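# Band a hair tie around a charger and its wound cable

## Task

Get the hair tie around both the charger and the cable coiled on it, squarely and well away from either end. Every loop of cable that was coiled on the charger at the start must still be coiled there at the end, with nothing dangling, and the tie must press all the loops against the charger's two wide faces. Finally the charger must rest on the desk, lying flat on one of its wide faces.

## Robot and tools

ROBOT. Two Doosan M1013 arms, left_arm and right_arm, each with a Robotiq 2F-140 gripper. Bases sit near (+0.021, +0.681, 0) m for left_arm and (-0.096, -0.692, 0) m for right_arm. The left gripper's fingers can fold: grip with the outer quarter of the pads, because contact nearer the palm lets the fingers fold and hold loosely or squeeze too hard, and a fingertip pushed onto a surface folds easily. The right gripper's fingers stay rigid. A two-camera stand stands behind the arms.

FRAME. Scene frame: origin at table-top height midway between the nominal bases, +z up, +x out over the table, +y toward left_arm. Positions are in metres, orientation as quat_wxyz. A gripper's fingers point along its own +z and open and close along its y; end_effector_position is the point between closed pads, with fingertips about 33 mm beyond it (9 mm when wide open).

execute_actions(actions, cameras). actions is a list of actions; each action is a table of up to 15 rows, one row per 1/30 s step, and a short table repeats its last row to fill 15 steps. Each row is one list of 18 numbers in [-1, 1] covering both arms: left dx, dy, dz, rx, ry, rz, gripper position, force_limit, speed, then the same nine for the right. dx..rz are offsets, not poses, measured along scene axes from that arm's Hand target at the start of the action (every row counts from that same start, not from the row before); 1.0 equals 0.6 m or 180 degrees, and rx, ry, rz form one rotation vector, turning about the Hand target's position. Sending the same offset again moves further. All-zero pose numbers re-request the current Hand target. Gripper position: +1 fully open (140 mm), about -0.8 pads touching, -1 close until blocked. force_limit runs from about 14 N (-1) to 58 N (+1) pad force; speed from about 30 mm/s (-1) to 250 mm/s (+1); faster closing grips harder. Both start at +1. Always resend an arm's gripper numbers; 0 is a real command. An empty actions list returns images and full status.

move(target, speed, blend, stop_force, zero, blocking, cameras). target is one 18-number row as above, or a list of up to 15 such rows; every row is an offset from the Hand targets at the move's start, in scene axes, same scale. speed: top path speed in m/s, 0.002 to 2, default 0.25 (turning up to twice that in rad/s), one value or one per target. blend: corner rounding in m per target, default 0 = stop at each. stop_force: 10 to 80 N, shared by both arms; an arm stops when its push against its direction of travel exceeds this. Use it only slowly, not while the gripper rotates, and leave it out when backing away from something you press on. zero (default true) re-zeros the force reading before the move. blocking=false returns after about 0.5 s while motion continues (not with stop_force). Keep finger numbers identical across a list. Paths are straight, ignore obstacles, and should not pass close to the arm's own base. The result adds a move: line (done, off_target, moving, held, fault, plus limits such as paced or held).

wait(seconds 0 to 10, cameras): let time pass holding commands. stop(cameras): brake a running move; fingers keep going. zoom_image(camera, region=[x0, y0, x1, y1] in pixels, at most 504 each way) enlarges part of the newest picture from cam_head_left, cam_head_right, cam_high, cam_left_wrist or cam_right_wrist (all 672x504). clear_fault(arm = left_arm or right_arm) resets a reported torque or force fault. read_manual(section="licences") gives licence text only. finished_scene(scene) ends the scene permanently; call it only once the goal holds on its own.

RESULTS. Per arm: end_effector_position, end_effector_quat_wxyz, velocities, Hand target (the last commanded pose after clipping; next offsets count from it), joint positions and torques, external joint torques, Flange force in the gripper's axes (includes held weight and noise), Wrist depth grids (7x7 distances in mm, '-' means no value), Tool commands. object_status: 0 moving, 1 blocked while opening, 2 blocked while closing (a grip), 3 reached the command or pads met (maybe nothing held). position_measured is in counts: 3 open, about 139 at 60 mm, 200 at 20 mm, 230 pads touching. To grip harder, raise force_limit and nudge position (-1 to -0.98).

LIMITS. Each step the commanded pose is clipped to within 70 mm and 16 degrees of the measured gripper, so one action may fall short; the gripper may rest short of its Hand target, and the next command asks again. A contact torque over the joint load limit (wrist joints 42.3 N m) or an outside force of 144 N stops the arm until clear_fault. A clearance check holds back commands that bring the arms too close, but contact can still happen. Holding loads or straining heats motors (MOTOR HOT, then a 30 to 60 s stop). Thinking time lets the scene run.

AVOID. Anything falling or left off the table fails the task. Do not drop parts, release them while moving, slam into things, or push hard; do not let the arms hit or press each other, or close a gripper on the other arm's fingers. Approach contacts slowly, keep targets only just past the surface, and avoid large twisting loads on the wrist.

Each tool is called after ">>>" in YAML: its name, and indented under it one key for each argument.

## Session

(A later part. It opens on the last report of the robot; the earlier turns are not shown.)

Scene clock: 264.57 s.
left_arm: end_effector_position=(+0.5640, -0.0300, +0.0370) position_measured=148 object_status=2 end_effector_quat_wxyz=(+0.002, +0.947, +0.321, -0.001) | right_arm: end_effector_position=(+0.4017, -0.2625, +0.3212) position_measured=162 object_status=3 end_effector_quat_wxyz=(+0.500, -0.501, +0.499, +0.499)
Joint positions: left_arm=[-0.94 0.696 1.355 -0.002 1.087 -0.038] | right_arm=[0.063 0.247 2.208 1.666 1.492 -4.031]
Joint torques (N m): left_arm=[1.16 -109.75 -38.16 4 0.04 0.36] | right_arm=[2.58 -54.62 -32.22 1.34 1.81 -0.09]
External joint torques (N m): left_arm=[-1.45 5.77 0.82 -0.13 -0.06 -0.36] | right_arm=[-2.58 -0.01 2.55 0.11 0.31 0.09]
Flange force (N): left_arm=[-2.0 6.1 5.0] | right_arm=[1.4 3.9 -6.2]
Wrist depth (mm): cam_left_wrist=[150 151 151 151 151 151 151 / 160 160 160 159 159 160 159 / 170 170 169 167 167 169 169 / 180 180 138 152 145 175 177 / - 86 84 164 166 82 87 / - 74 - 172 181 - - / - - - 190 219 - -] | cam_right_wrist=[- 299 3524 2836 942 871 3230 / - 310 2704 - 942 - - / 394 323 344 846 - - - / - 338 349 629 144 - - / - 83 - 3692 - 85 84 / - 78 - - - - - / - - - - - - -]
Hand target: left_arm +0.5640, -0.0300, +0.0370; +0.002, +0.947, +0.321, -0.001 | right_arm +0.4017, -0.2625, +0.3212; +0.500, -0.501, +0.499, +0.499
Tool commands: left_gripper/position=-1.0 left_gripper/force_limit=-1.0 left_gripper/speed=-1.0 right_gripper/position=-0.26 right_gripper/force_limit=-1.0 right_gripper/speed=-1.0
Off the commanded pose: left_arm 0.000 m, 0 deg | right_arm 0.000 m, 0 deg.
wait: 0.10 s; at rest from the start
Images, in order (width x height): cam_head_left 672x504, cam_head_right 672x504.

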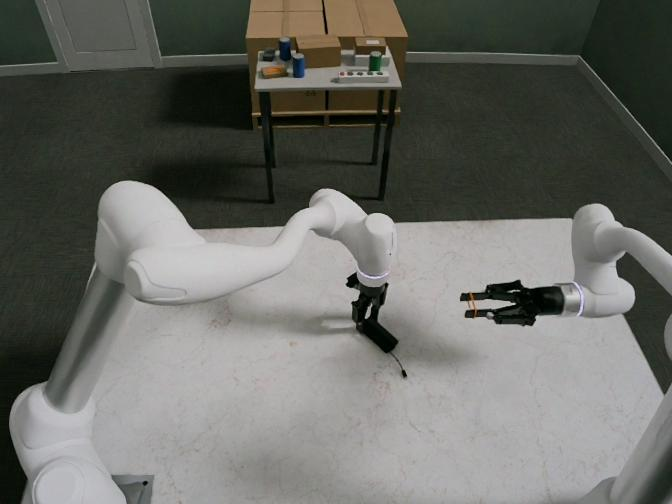

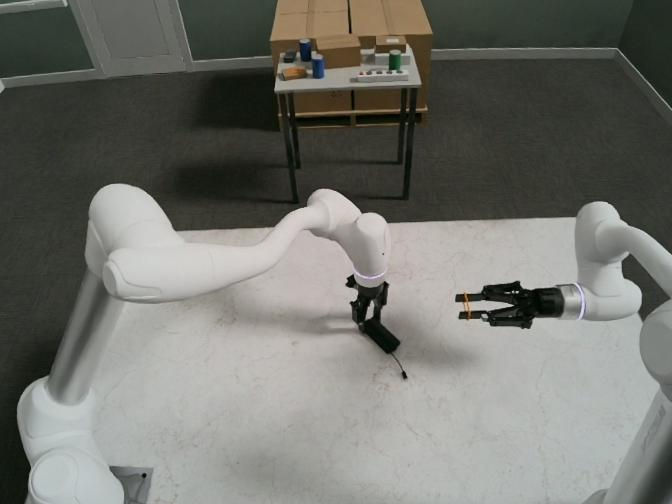

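>>> move:
  target: [0,0,0,0,0,0,-0.98,0,-1,0,0,0,0,0,0,-0.26,-1,-1]

>>> move:
  target:
    - [0,0,0.1,0,0,0,-0.98,0,-1,0,0,0,0,0,0,-0.26,-1,-1]
    - [-0.273,0.4,0.45,0,0,0.291,-0.98,0,-1,0,0,0,0,0,0,-0.26,-1,-1]
  speed: [0.05,0.15]
  blend: [0.03,0]
  cameras: ["all"]

>>> zoom_image:
  camera: "cam_left_wrist"
  region: [200, 150, 500, 450]

>>> zoom_image:
  camera: "cam_right_wrist"
  region: [260, 50, 480, 300]

>>> zoom_image:
  camera: "cam_head_left"
  region: [200, 230, 340, 370]

Scene clock: 271.63 s.
left_arm: end_effector_position=(+0.5640, -0.0300, +0.0370) position_measured=151 object_status=0 end_effector_quat_wxyz=(+0.002, +0.947, +0.321, -0.001) | right_arm: end_effector_position=(+0.4017, -0.2625, +0.3212) position_measured=162 object_status=3 end_effector_quat_wxyz=(+0.500, -0.501, +0.499, +0.499)
Joint positions: left_arm=[-0.94 0.696 1.355 -0.002 1.087 -0.038] | right_arm=[0.063 0.247 2.208 1.666 1.492 -4.031]
Joint torques (N m): left_arm=[1.02 -109.31 -38 3.89 0.02 0.34] | right_arm=[2.25 -54.82 -32.22 1.41 1.85 -0.07]
External joint torques (N m): left_arm=[-1.26 5.08 0.56 -0.01 -0.04 -0.34] | right_arm=[-2.26 -0.01 2.4 0.06 0.27 0.07]
Flange force (N): left_arm=[-1.8 5.8 4.3] | right_arm=[1.3 3.7 -5.5]
Wrist depth (mm): cam_left_wrist=[150 151 151 151 151 151 151 / 160 160 160 160 160 159 159 / 169 170 169 167 167 168 169 / 180 180 139 151 151 175 177 / - 86 84 161 165 82 87 / - 73 - 173 181 - - / - - - 196 219 - -] | cam_right_wrist=[3060 299 - 2907 949 898 - / - 309 - - 957 - - / 394 322 343 969 - - - / - 337 348 630 144 - - / - 83 - - - 85 81 / - 78 - - - - - / - - - - - - -]
Hand target: left_arm +0.5640, -0.0300, +0.0370; +0.002, +0.947, +0.321, -0.001 | right_arm +0.4017, -0.2625, +0.3212; +0.500, -0.501, +0.499, +0.499
Off the commanded pose: left_arm 0.000 m, 0 deg | right_arm 0.000 m, 0 deg.
move: done

Scene clock: 276.30 s.
left_arm: end_effector_position=(+0.4003, +0.2101, +0.3070) position_measured=151 object_status=2 end_effector_quat_wxyz=(+0.002, +0.708, +0.706, +0.000) | right_arm: end_effector_position=(+0.4017, -0.2625, +0.3212) position_measured=162 object_status=3 end_effector_quat_wxyz=(+0.500, -0.501, +0.499, +0.499)
Joint positions: left_arm=[-0.934 0.096 1.71 0.001 1.333 -0.948] | right_arm=[0.063 0.247 2.208 1.666 1.492 -4.031]
Joint torques (N m): left_arm=[1.36 -56.73 -43.36 4.36 0.07 0.4] | right_arm=[2.37 -54.79 -32.62 1.35 1.76 -0.12]
External joint torques (N m): left_arm=[-1.52 5.91 2.34 -0.12 -0.05 -0.4] | right_arm=[-2.37 0.18 2.88 0.1 0.35 0.12]
Flange force (N): left_arm=[-5.9 0.7 5.7] | right_arm=[1.8 4.3 -5.9]
Wrist depth (mm): cam_left_wrist=[395 398 396 390 393 394 394 / 417 418 419 417 416 416 415 / 442 440 441 434 435 440 441 / - 473 123 151 151 457 462 / - 86 84 157 164 82 87 / - 73 - 172 178 - - / - - - 190 192 - -] | cam_right_wrist=[2613 - - 2769 965 871 - / 3101 - - - 1011 - 3060 / 3471 - - 569 1102 - - / 3578 - - 604 144 - - / - 83 - 627 - 85 81 / - 78 - 2673 - - - / - - - - - - -]
Hand target: left_arm +0.4002, +0.2100, +0.3070; +0.002, +0.708, +0.706, +0.000 | right_arm +0.4017, -0.2625, +0.3212; +0.500, -0.501, +0.499, +0.499
Off the commanded pose: left_arm 0.000 m, 0 deg | right_arm 0.000 m, 0 deg.
move: done
camera_calibration:
cam_left_wrist: T_world_to_cam=[[0.999739, -0.0216751, -0.00717752, -0.377755], [-0.0178716, -0.938494, 0.344832, 0.0980895], [-0.0142104, -0.344614, -0.938637, 0.507412], [0, 0, 0, 1]] pos_world=[0.38662, 0.25873, 0.43974]
cam_right_wrist: T_world_to_cam=[[-0.999818, 0.00671846, 0.0178533, 0.409319], [0.0145312, -0.338092, 0.941001, -0.395671], [0.0123581, 0.941089, 0.337933, 0.276431], [0, 0, 0, 1]] pos_world=[0.411578, -0.39667, 0.271604]

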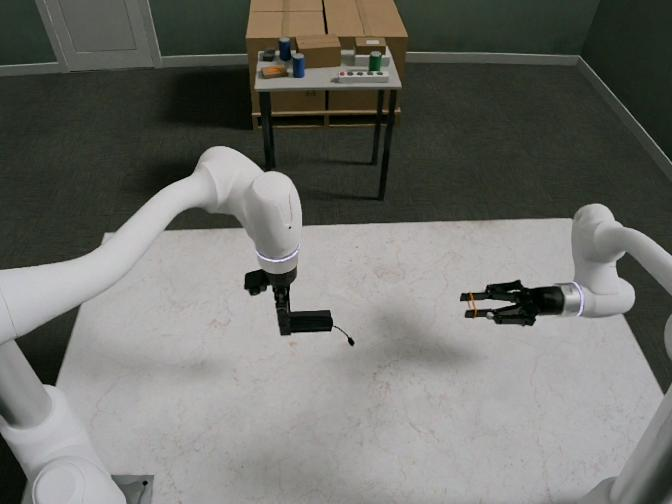

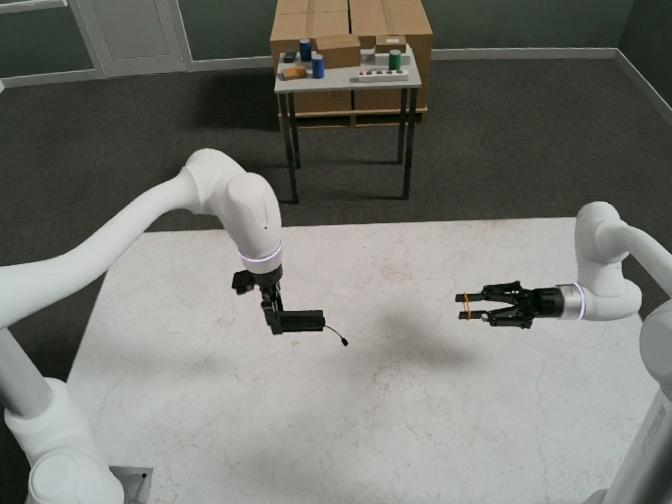

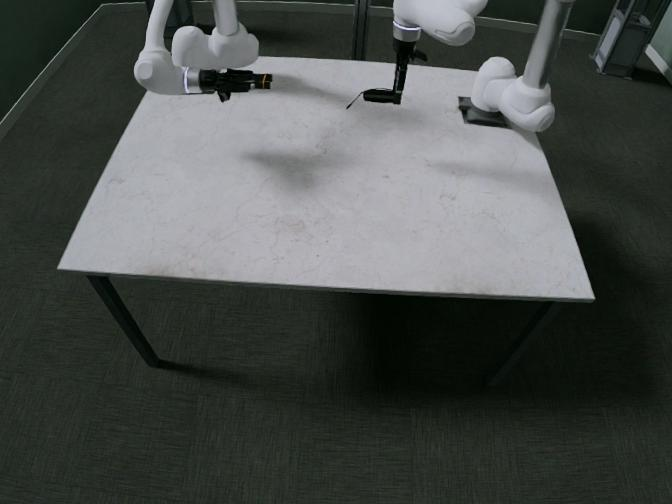

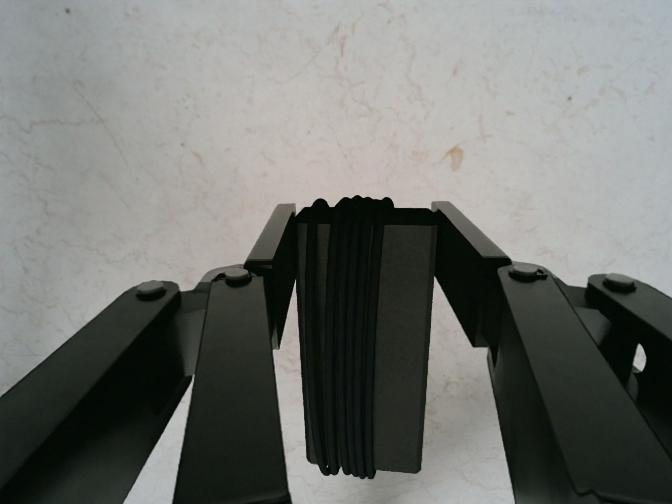

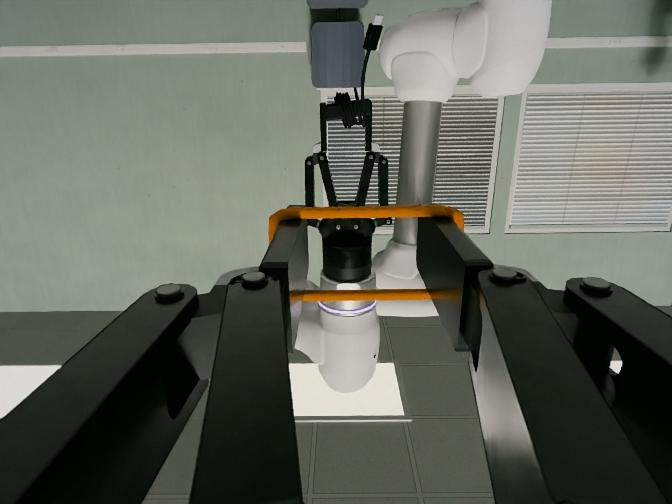

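Scaled by 1.680 from the camera's 672x504 image, which has a finer 960x720 frame.

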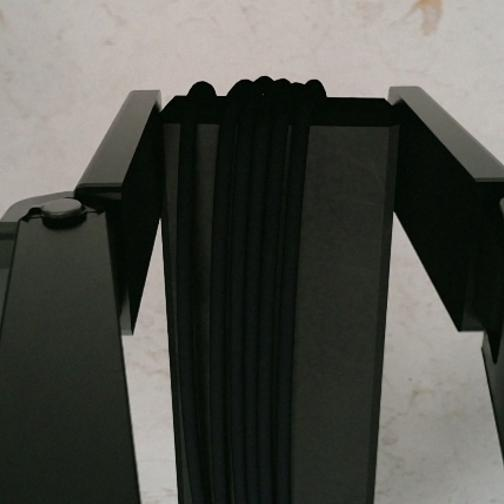

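Scaled by 2.016 from the camera's 672x504 image, which has a finer 960x720 frame.

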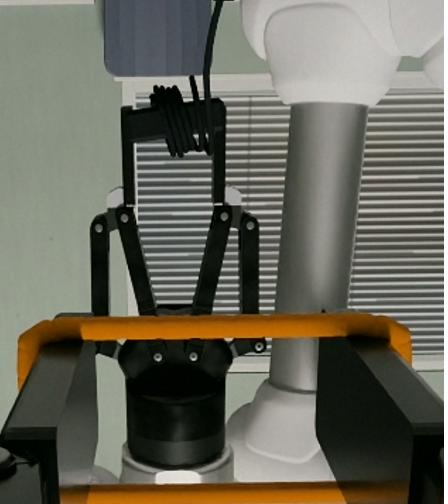

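Scaled by 3.600 from the camera's 672x504 image, which has a finer 960x720 frame.

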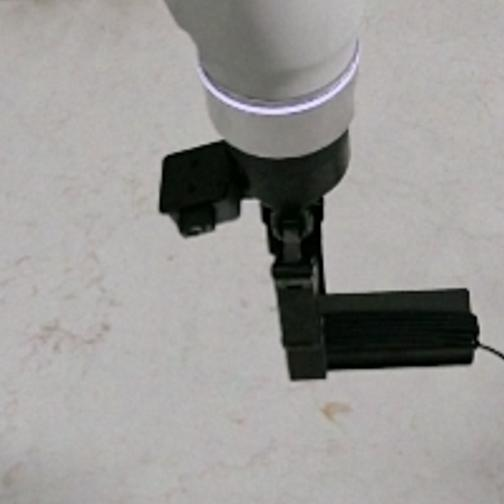

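>>> move:
  target: [0,0,0,0,0,0,-0.98,0,-1,-0.028,0.29,-0.165,0,0,0,0.09,-1,-1]
  speed: 0.15
  cameras: ["cam_right_wrist","cam_head_left","cam_high"]

>>> zoom_image:
  camera: "cam_head_left"
  region: [240, 230, 440, 380]

>>> zoom_image:
  camera: "cam_high"
  region: [270, 50, 430, 170]

Scene clock: 291.90 s.
left_arm: end_effector_position=(+0.4002, +0.2100, +0.3070) position_measured=151 object_status=2 end_effector_quat_wxyz=(+0.002, +0.708, +0.706, +0.000) | right_arm: end_effector_position=(+0.3849, -0.0886, +0.2223) position_measured=147 object_status=1 end_effector_quat_wxyz=(+0.500, -0.501, +0.499, +0.499)
Joint positions: left_arm=[-0.934 0.096 1.71 0.001 1.333 -0.948] | right_arm=[0.389 0.459 2.165 1.968 1.354 -4.241]
Joint torques (N m): left_arm=[1.31 -56.47 -43.4 4.29 0.06 0.39] | right_arm=[0.78 -71.95 -27.75 0.29 2.13 -0.04]
External joint torques (N m): left_arm=[-1.28 5.46 2.37 -0.04 -0.04 -0.39] | right_arm=[-0.86 1.74 2.86 0.11 0.3 0.04]
Flange force (N): left_arm=[-5.1 0.6 5.5] | right_arm=[3.8 2.7 -3.4]
Wrist depth (mm): cam_left_wrist=[405 396 391 394 394 390 399 / 418 421 420 418 411 421 412 / 441 438 444 433 439 435 450 / 462 476 122 150 151 121 457 / - 86 84 160 164 82 87 / - 73 - 173 178 - - / - - - 198 192 - -] | cam_right_wrist=[2802 969 - 2613 923 729 2556 / - - - 3322 861 778 2982 / - 3020 - - 923 3020 2474 / - 4229 127 438 145 107 - / - 92 111 479 476 85 84 / - 81 - 490 - - - / - - - 510 - - -]
Hand target: left_arm +0.4002, +0.2100, +0.3070; +0.002, +0.708, +0.706, +0.000 | right_arm +0.3849, -0.0885, +0.2222; +0.500, -0.501, +0.499, +0.499
Off the commanded pose: left_arm 0.000 m, 0 deg | right_arm 0.000 m, 0 deg.
move: done
camera_calibration:
cam_right_wrist: T_world_to_cam=[[-0.999817, 0.00681232, 0.0178878, 0.393133], [0.0145319, -0.338093, 0.941, -0.243568], [0.0124581, 0.941088, 0.337932, 0.146366], [0, 0, 0, 1]] pos_world=[0.394778, -0.22277, 0.172704]
Images, in order (width x height): cam_head_left 672x504, cam_high 672x504, cam_right_wrist 672x504.

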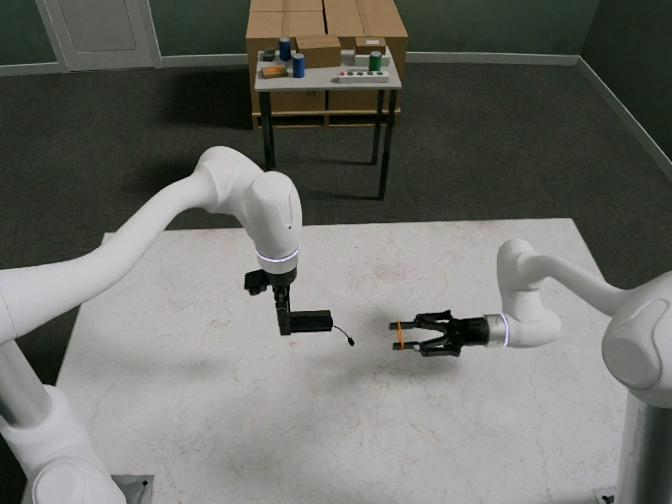

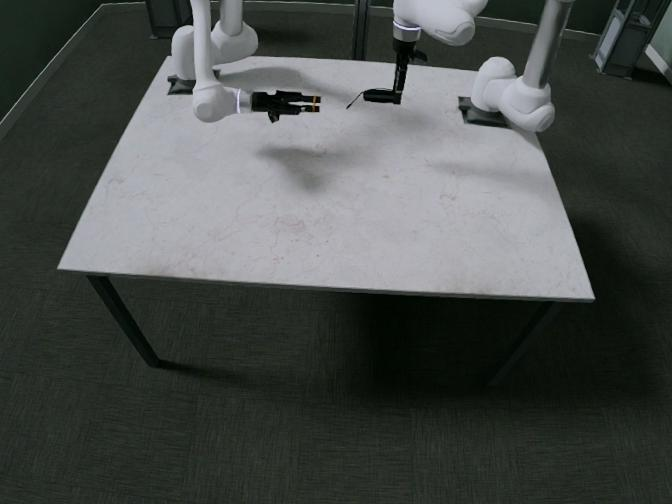

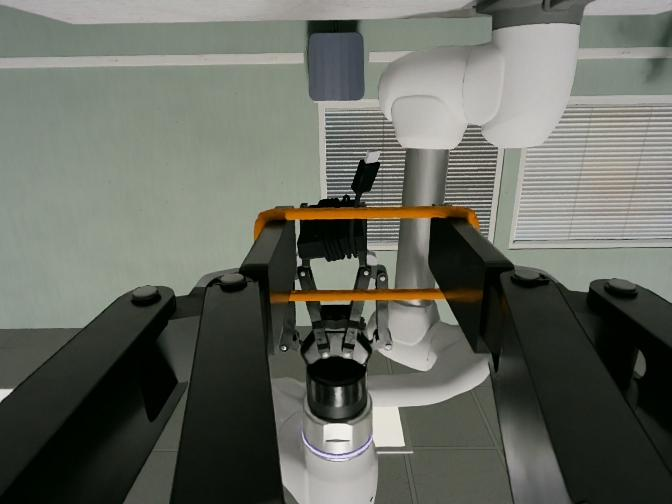

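Scaled by 2.520 from the camera's 672x504 image, which has a finer 960x720 frame.

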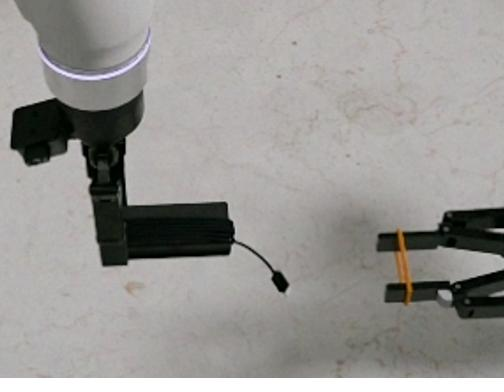

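Scaled by 3.150 from the camera's 672x504 image, which has a finer 960x720 frame.

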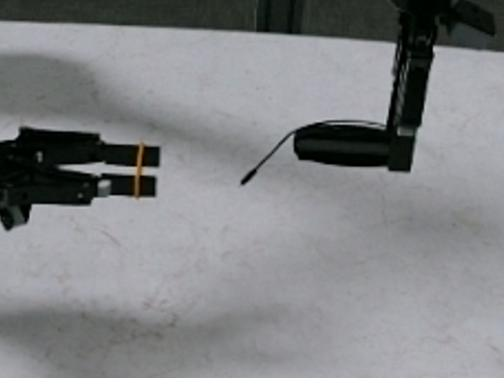

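>>> move:
  target: [0,0,0,0,0,0,-0.98,0,-1,0,0,0,0,0,0,0.1,1,-1]
  cameras: ["cam_right_wrist"]

>>> zoom_image:
  camera: "cam_right_wrist"
  region: [200, 130, 530, 370]

Scene clock: 297.23 s.
left_arm: end_effector_position=(+0.4002, +0.2100, +0.3070) position_measured=151 object_status=2 end_effector_quat_wxyz=(+0.002, +0.708, +0.706, +0.000) | right_arm: end_effector_position=(+0.3849, -0.0885, +0.2222) position_measured=117 object_status=0 end_effector_quat_wxyz=(+0.500, -0.501, +0.499, +0.499)
Joint positions: left_arm=[-0.934 0.096 1.71 0.001 1.333 -0.948] | right_arm=[0.389 0.459 2.165 1.968 1.354 -4.241]
Joint torques (N m): left_arm=[1.23 -56.3 -43.38 4.34 0.1 0.37] | right_arm=[2.35 -69.97 -27.58 0.31 2.08 -0.04]
External joint torques (N m): left_arm=[-1.22 5.29 2.34 -0.09 -0.08 -0.37] | right_arm=[-2.34 -0.46 2.4 0.09 0.34 0.04]
Flange force (N): left_arm=[-4.8 0.5 5.5] | right_arm=[0.0 2.6 -6.5]
Wrist depth (mm): cam_left_wrist=[396 407 396 397 394 392 414 / 420 418 414 414 426 416 416 / 444 438 443 455 436 438 430 / 472 471 122 151 151 459 470 / - 86 84 154 164 83 87 / - 73 - - - - - / - - - 591 193 - -] | cam_right_wrist=[2303 3101 - 2704 868 729 3322 / 3420 3020 - - 865 770 - / - - - - 865 2474 - / - - 135 448 163 132 - / - 90 107 476 981 107 89 / - - - 493 753 - - / - - 564 509 2326 - -]
Hand target: left_arm +0.4002, +0.2100, +0.3070; +0.002, +0.708, +0.706, +0.000 | right_arm +0.3849, -0.0885, +0.2222; +0.500, -0.501, +0.499, +0.499
Off the commanded pose: left_arm 0.000 m, 0 deg | right_arm 0.000 m, 0 deg.
move: done
camera_calibration:
cam_right_wrist: T_world_to_cam=[[-0.999818, 0.00671846, 0.0178533, 0.39312], [0.0145312, -0.338092, 0.941001, -0.24344], [0.0123581, 0.941089, 0.337933, 0.146345], [0, 0, 0, 1]] pos_world=[0.394778, -0.22267, 0.172604]
Images, in order (width x height): cam_right_wrist 672x504.

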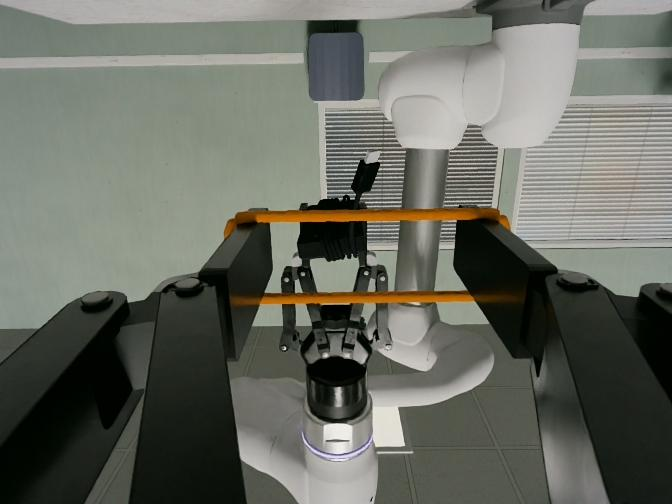

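Scaled by 1.527 from the camera's 672x504 image, which has a finer 960x720 frame.

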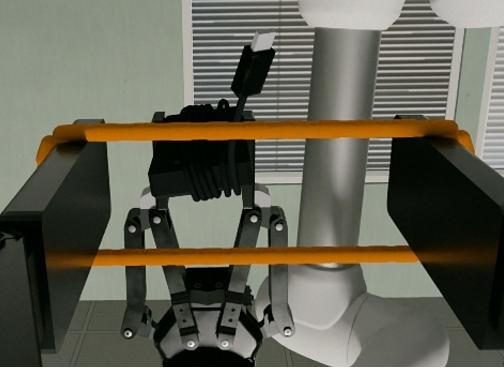

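>>> move:
  target:
    - [0,0,0,0,0,0,-0.98,0,-1,0,0.174,-0.018,0,0,0,0.1,1,-1]
    - [0,0,0,0,0,0,-0.98,0,-1,0.003,0.224,0.019,0,0,0,0.1,1,-1]
  speed: 0.1
  blend: [0.005,0]
  cameras: ["cam_right_wrist","cam_left_wrist","cam_high","cam_head_left"]

>>> zoom_image:
  camera: "cam_right_wrist"
  region: [200, 130, 530, 370]

>>> zoom_image:
  camera: "cam_high"
  region: [290, 70, 430, 130]

>>> zoom_image:
  camera: "cam_head_left"
  region: [250, 270, 400, 380]

Scene clock: 331.13 s.
left_arm: end_effector_position=(+0.4002, +0.2100, +0.3070) position_measured=151 object_status=2 end_effector_quat_wxyz=(+0.002, +0.708, +0.706, +0.000) | right_arm: end_effector_position=(+0.3867, +0.0458, +0.2336) position_measured=117 object_status=3 end_effector_quat_wxyz=(+0.500, -0.501, +0.499, +0.499)
Joint positions: left_arm=[-0.934 0.096 1.71 0.001 1.333 -0.948] | right_arm=[0.582 0.519 2.009 2.12 1.218 -4.201]
Joint torques (N m): left_arm=[1.43 -56.21 -43.44 4.34 0.05 0.38] | right_arm=[3.14 -79.56 -30.29 -0.15 2.04 -0.05]
External joint torques (N m): left_arm=[-1.3 5.05 2.37 -0.09 -0.02 -0.38] | right_arm=[-3.22 0.33 1.88 0.14 0.34 0.05]
Flange force (N): left_arm=[-4.6 0.1 5.3] | right_arm=[1.3 -0.4 -6.5]
Wrist depth (mm): cam_left_wrist=[399 396 390 393 395 390 399 / 414 418 421 416 420 418 414 / 430 448 442 431 436 436 441 / 470 474 122 151 151 120 462 / - 86 84 160 - 82 87 / - 73 - 174 177 - - / - - - 589 - - -] | cam_right_wrist=[- - - 2643 748 639 607 / - - - 3143 755 668 670 / 3101 - - - 791 - - / - - 135 212 158 122 - / - 90 107 203 871 107 89 / - - 355 349 731 - - / - - 493 359 627 - -]
Hand target: left_arm +0.4002, +0.2100, +0.3070; +0.002, +0.708, +0.706, +0.000 | right_arm +0.3867, +0.0459, +0.2336; +0.500, -0.501, +0.499, +0.499
Off the commanded pose: left_arm 0.000 m, 0 deg | right_arm 0.000 m, 0 deg.
move: done
camera_calibration:
cam_left_wrist: T_world_to_cam=[[0.999738, -0.0217693, -0.0071427, -0.377645], [-0.017972, -0.938492, 0.344833, 0.0980917], [-0.0142101, -0.344614, -0.938637, 0.507505], [0, 0, 0, 1]] pos_world=[0.38652, 0.25873, 0.43984]
cam_right_wrist: T_world_to_cam=[[-0.999817, 0.00681232, 0.0178878, 0.393815], [0.0145319, -0.338093, 0.941, -0.208788], [0.0124581, 0.941088, 0.337932, 0.0160423], [0, 0, 0, 1]] pos_world=[0.396578, -0.0883699, 0.184004]
Images, in order (width x height): cam_head_left 672x504, cam_high 672x504, cam_left_wrist 672x504, cam_right_wrist 672x504.

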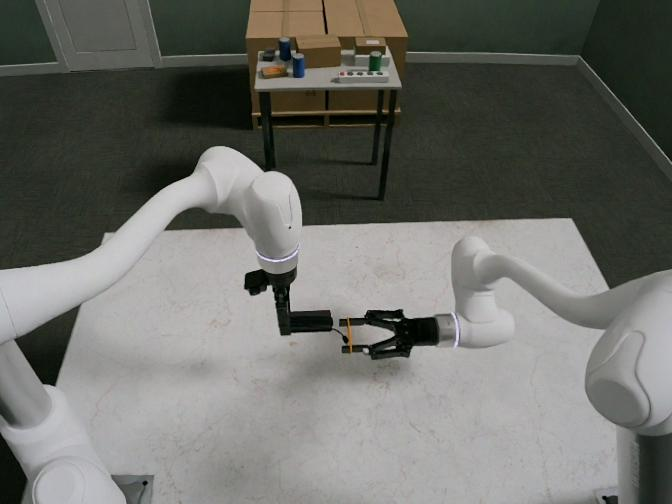

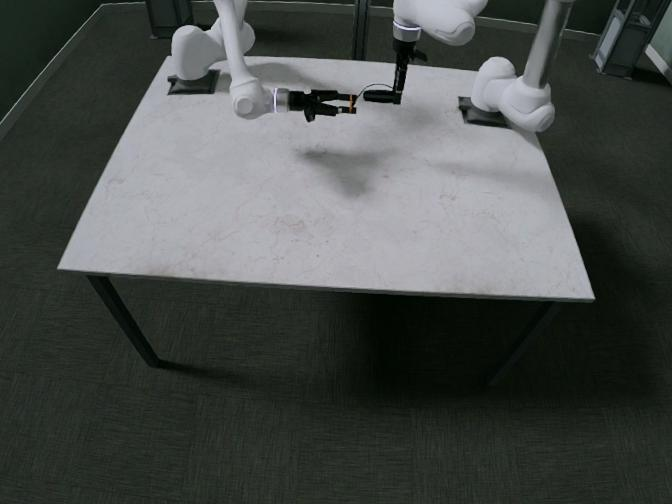

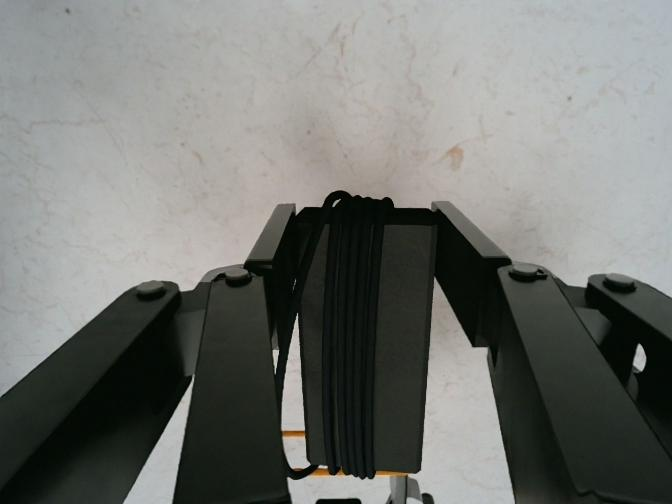

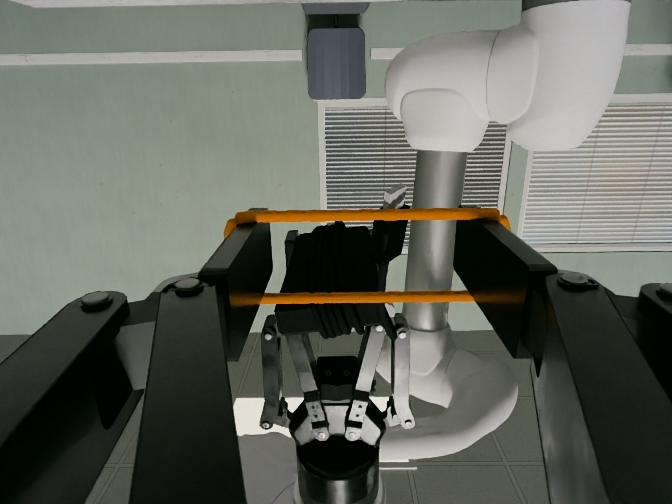

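Scaled by 1.527 from the camera's 672x504 image, which has a finer 960x720 frame.

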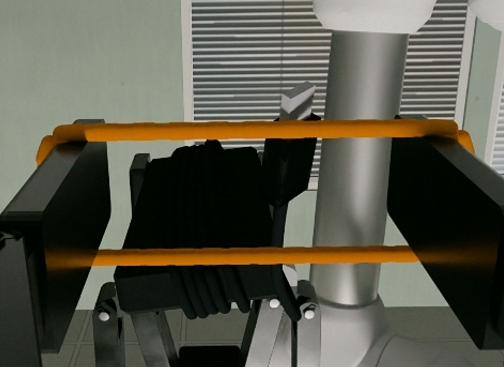

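Scaled by 3.600 from the camera's 672x504 image, which has a finer 960x720 frame.

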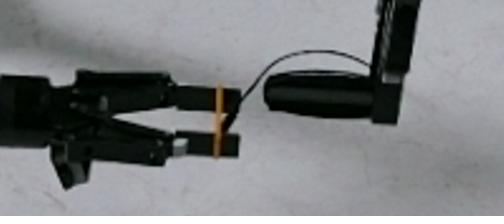

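Scaled by 3.360 from the camera's 672x504 image, which has a finer 960x720 frame.

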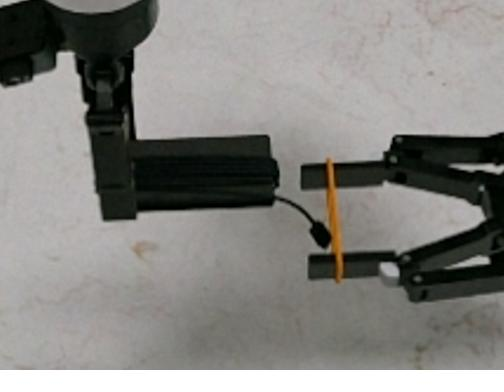

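>>> move:
  target:
    - [0,0,0,0,0,0,-0.98,0,-1,-0.003,-0.05,-0.03,0,0,0,0.1,1,-1]
    - [0,0,0,0,0,0,-0.98,0,-1,-0.013,-0.075,-0.04,0,0,0,0.1,1,-1]
  speed: 0.1
  cameras: ["cam_right_wrist","cam_left_wrist","cam_high","cam_head_left"]

>>> zoom_image:
  camera: "cam_right_wrist"
  region: [200, 130, 530, 370]

>>> zoom_image:
  camera: "cam_high"
  region: [290, 70, 430, 130]

>>> zoom_image:
  camera: "cam_head_left"
  region: [250, 270, 400, 380]

Scene clock: 340.43 s.
left_arm: end_effector_position=(+0.4002, +0.2100, +0.3070) position_measured=151 object_status=2 end_effector_quat_wxyz=(+0.002, +0.708, +0.706, +0.000) | right_arm: end_effector_position=(+0.3789, +0.0009, +0.2097) position_measured=117 object_status=3 end_effector_quat_wxyz=(+0.500, -0.501, +0.499, +0.499)
Joint positions: left_arm=[-0.934 0.096 1.71 0.001 1.333 -0.948] | right_arm=[0.529 0.522 2.082 2.093 1.281 -4.255]
Joint torques (N m): left_arm=[1.24 -56.44 -43.46 4.33 0.08 0.37] | right_arm=[2.85 -76.77 -28.15 0.04 2.08 -0.36]
External joint torques (N m): left_arm=[-1.14 5.16 2.38 -0.08 -0.06 -0.37] | right_arm=[-2.77 0.02 2.31 0.02 0.35 0.36]
Flange force (N): left_arm=[-4.6 0.5 5.4] | right_arm=[0.2 0.7 -6.8]
Wrist depth (mm): cam_left_wrist=[402 394 388 394 399 400 399 / 417 416 421 414 416 415 415 / 444 430 442 431 433 441 439 / 468 473 123 151 151 458 464 / - 86 84 167 164 82 87 / - 73 - 179 179 - - / - - - 305 192 - -] | cam_right_wrist=[- - - - 768 655 637 / 2349 - - 2982 786 698 - / 2643 - - 3578 831 - - / - - 135 - 868 123 - / - 90 116 376 919 107 89 / - - 409 402 780 - - / - - 518 407 - - -]
Hand target: left_arm +0.4002, +0.2100, +0.3070; +0.002, +0.708, +0.706, +0.000 | right_arm +0.3789, +0.0009, +0.2096; +0.500, -0.501, +0.499, +0.499
Off the commanded pose: left_arm 0.000 m, 0 deg | right_arm 0.000 m, 0 deg.
move: done
camera_calibration:
cam_left_wrist: T_world_to_cam=[[0.999738, -0.0217693, -0.0071427, -0.377645], [-0.017972, -0.938492, 0.344833, 0.0980917], [-0.0142101, -0.344614, -0.938637, 0.507505], [0, 0, 0, 1]] pos_world=[0.38652, 0.25873, 0.43984]
cam_right_wrist: T_world_to_cam=[[-0.999818, 0.00671846, 0.0178533, 0.386846], [0.0145312, -0.338092, 0.941001, -0.201272], [0.0123581, 0.941089, 0.337933, 0.0665423], [0, 0, 0, 1]] pos_world=[0.388878, -0.13327, 0.160004]
Images, in order (width x height): cam_head_left 672x504, cam_high 672x504, cam_left_wrist 672x504, cam_right_wrist 672x504.

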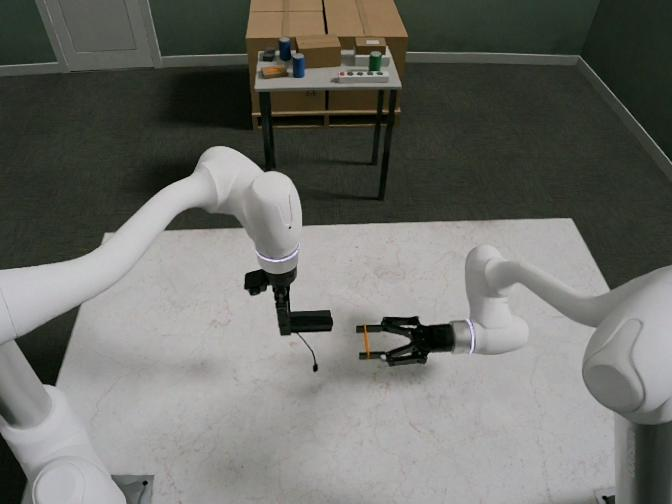

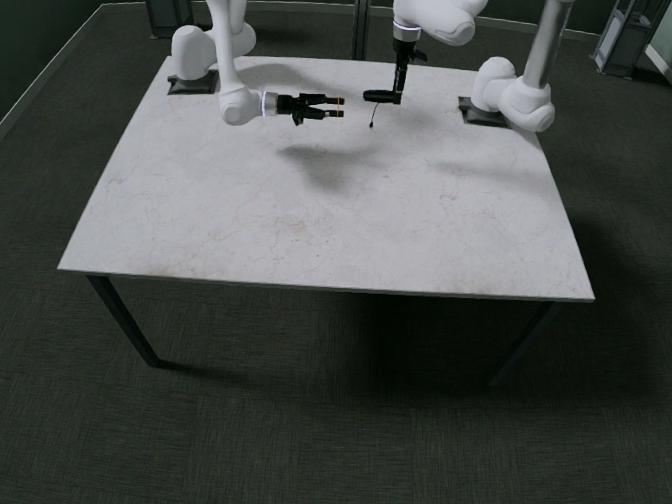

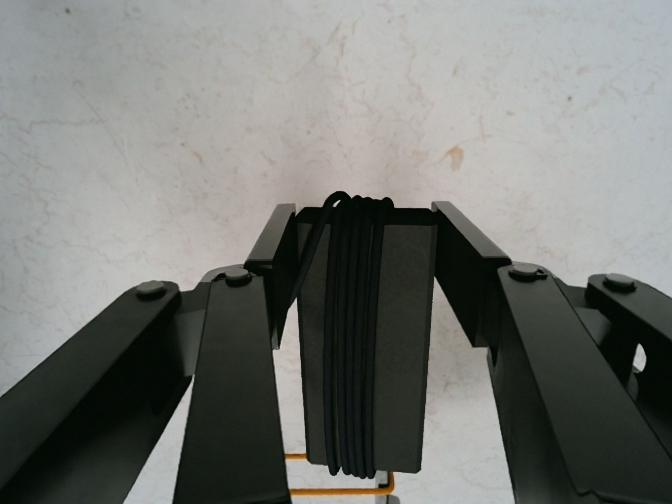

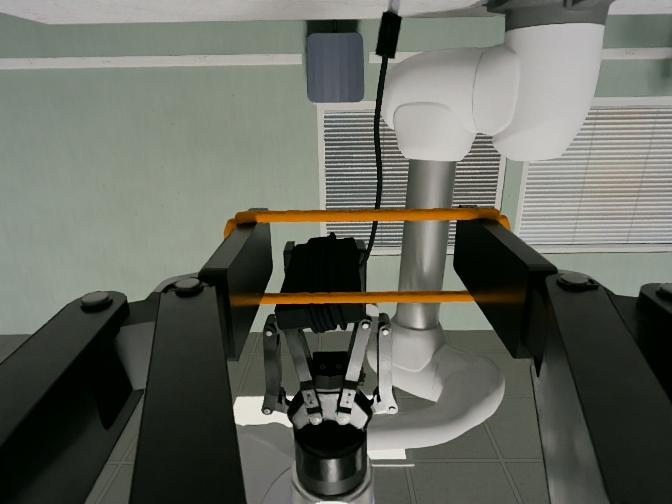

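Scaled by 1.527 from the camera's 672x504 image, which has a finer 960x720 frame.

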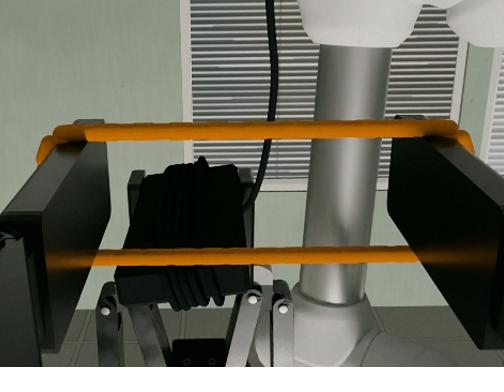

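Scaled by 3.600 from the camera's 672x504 image, which has a finer 960x720 frame.

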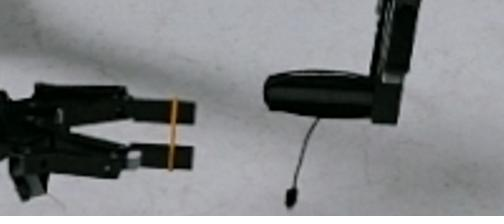

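Scaled by 3.360 from the camera's 672x504 image, which has a finer 960x720 frame.

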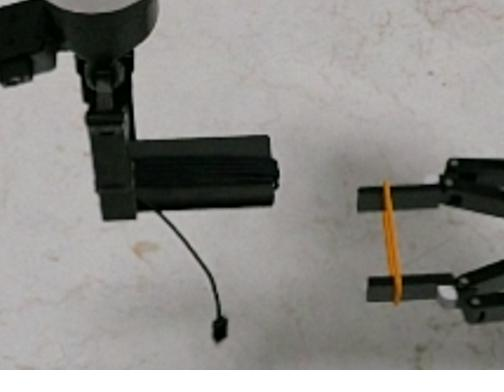

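>>> move:
  target:
    - [0,0,0,0,0,0,-0.98,0,-1,0,-0.3,0,0,0,0,0.1,1,-1]
    - [0,-0.15,0.28,0.25,0,0,-0.98,0,-1,0,-0.4,0,0,0,0,0.1,1,-1]
  speed: 0.2
  cameras: ["all"]

>>> zoom_image:
  camera: "cam_high"
  region: [290, 30, 430, 140]

>>> zoom_image:
  camera: "cam_head_left"
  region: [220, 200, 420, 380]

Scene clock: 361.33 s.
left_arm: end_effector_position=(+0.4002, +0.1201, +0.4750) position_measured=151 object_status=2 end_effector_quat_wxyz=(-0.270, +0.655, +0.652, +0.270) | right_arm: end_effector_position=(+0.3789, -0.2391, +0.2096) position_measured=117 object_status=3 end_effector_quat_wxyz=(+0.500, -0.501, +0.499, +0.499)
Joint positions: left_arm=[-1.149 0.547 0.973 0.393 2.323 -0.997] | right_arm=[0.116 0.424 2.286 1.732 1.496 -4.289]
Joint torques (N m): left_arm=[1.36 -100.77 -41.91 5.04 2.32 0.4] | right_arm=[2.53 -63.93 -23.86 0.8 2.14 -0.08]
External joint torques (N m): left_arm=[-1.57 6.46 1.69 -0.25 -0.65 -0.4] | right_arm=[-2.53 0.34 2.35 0.04 0.33 0.08]
Flange force (N): left_arm=[-7.8 0.7 -1.7] | right_arm=[1.1 3.0 -6.3]
Wrist depth (mm): cam_left_wrist=[600 640 674 832 2192 2561 - / 817 752 - 760 - 755 - / - 768 651 721 728 - - / 663 681 122 151 151 106 - / - 86 84 169 164 82 87 / - 73 - 179 178 - - / - - - - - - -] | cam_right_wrist=[- 3020 3471 2704 874 843 - / - - - 1134 949 912 - / - - 4948 - 957 4229 - / - - 141 - 162 132 - / - 90 106 843 843 107 89 / - - - 524 755 - - / - - - 493 655 - -]
Hand target: left_arm +0.4002, +0.1200, +0.4750; -0.270, +0.655, +0.652, +0.270 | right_arm +0.3789, -0.2391, +0.2096; +0.500, -0.501, +0.499, +0.499
Off the commanded pose: left_arm 0.000 m, 0 deg | right_arm 0.000 m, 0 deg.
move: done
camera_calibration:
cam_left_wrist: T_world_to_cam=[[0.999738, -0.0103429, -0.0204435, -0.373457], [-0.0179714, -0.907471, -0.41973, 0.315165], [-0.0142106, 0.419987, -0.907419, 0.52755], [0, 0, 0, 1]] pos_world=[0.38652, 0.0605768, 0.603358]
cam_right_wrist: T_world_to_cam=[[-0.999818, 0.00671846, 0.0178533, 0.388358], [0.0145312, -0.338092, 0.941001, -0.282413], [0.0123581, 0.941089, 0.337933, 0.292405], [0, 0, 0, 1]] pos_world=[0.388778, -0.37327, 0.160004]

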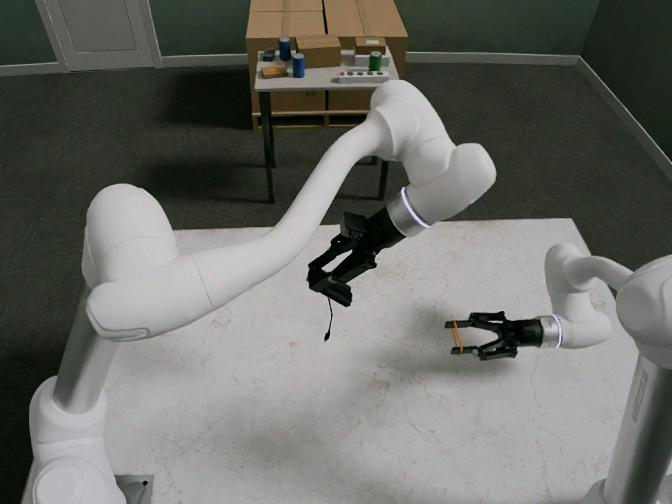

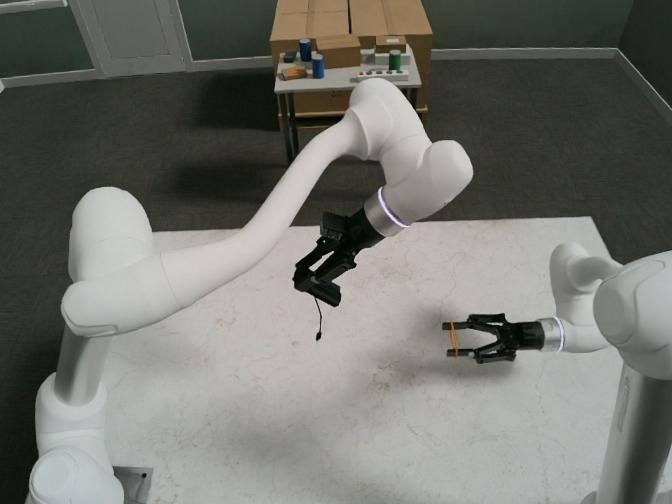

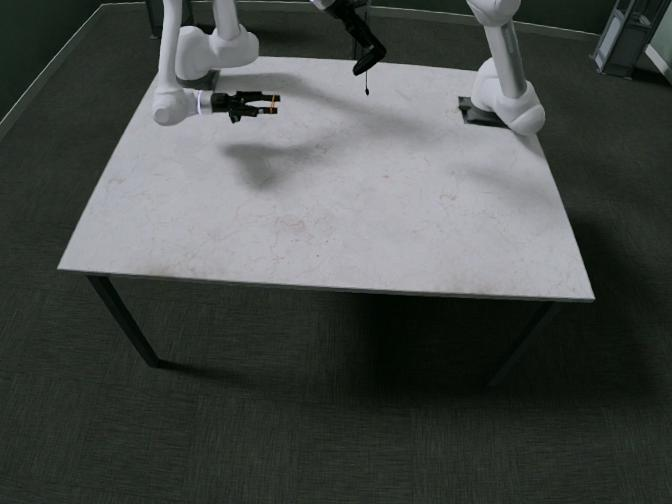

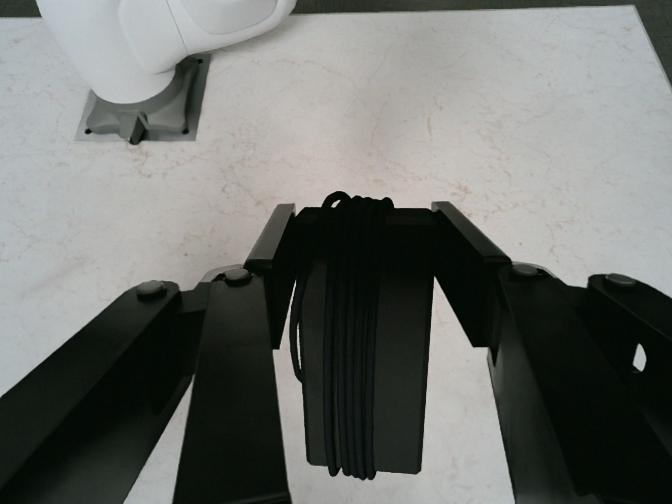

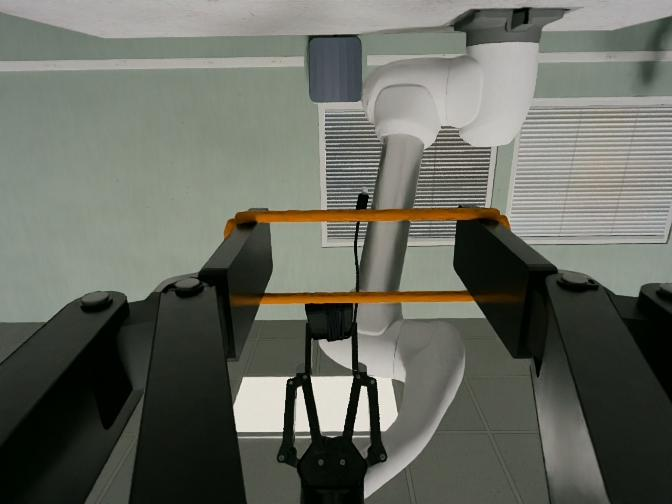

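Scaled by 3.600 from the camera's 672x504 image, which has a finer 960x720 frame.

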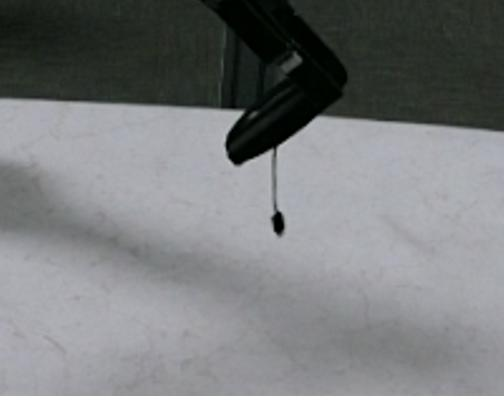

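Scaled by 2.520 from the camera's 672x504 image, which has a finer 960x720 frame.

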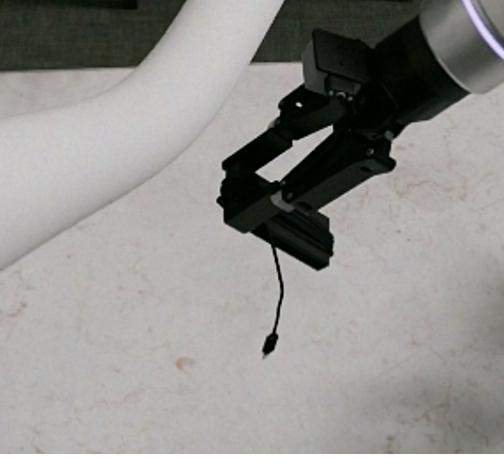

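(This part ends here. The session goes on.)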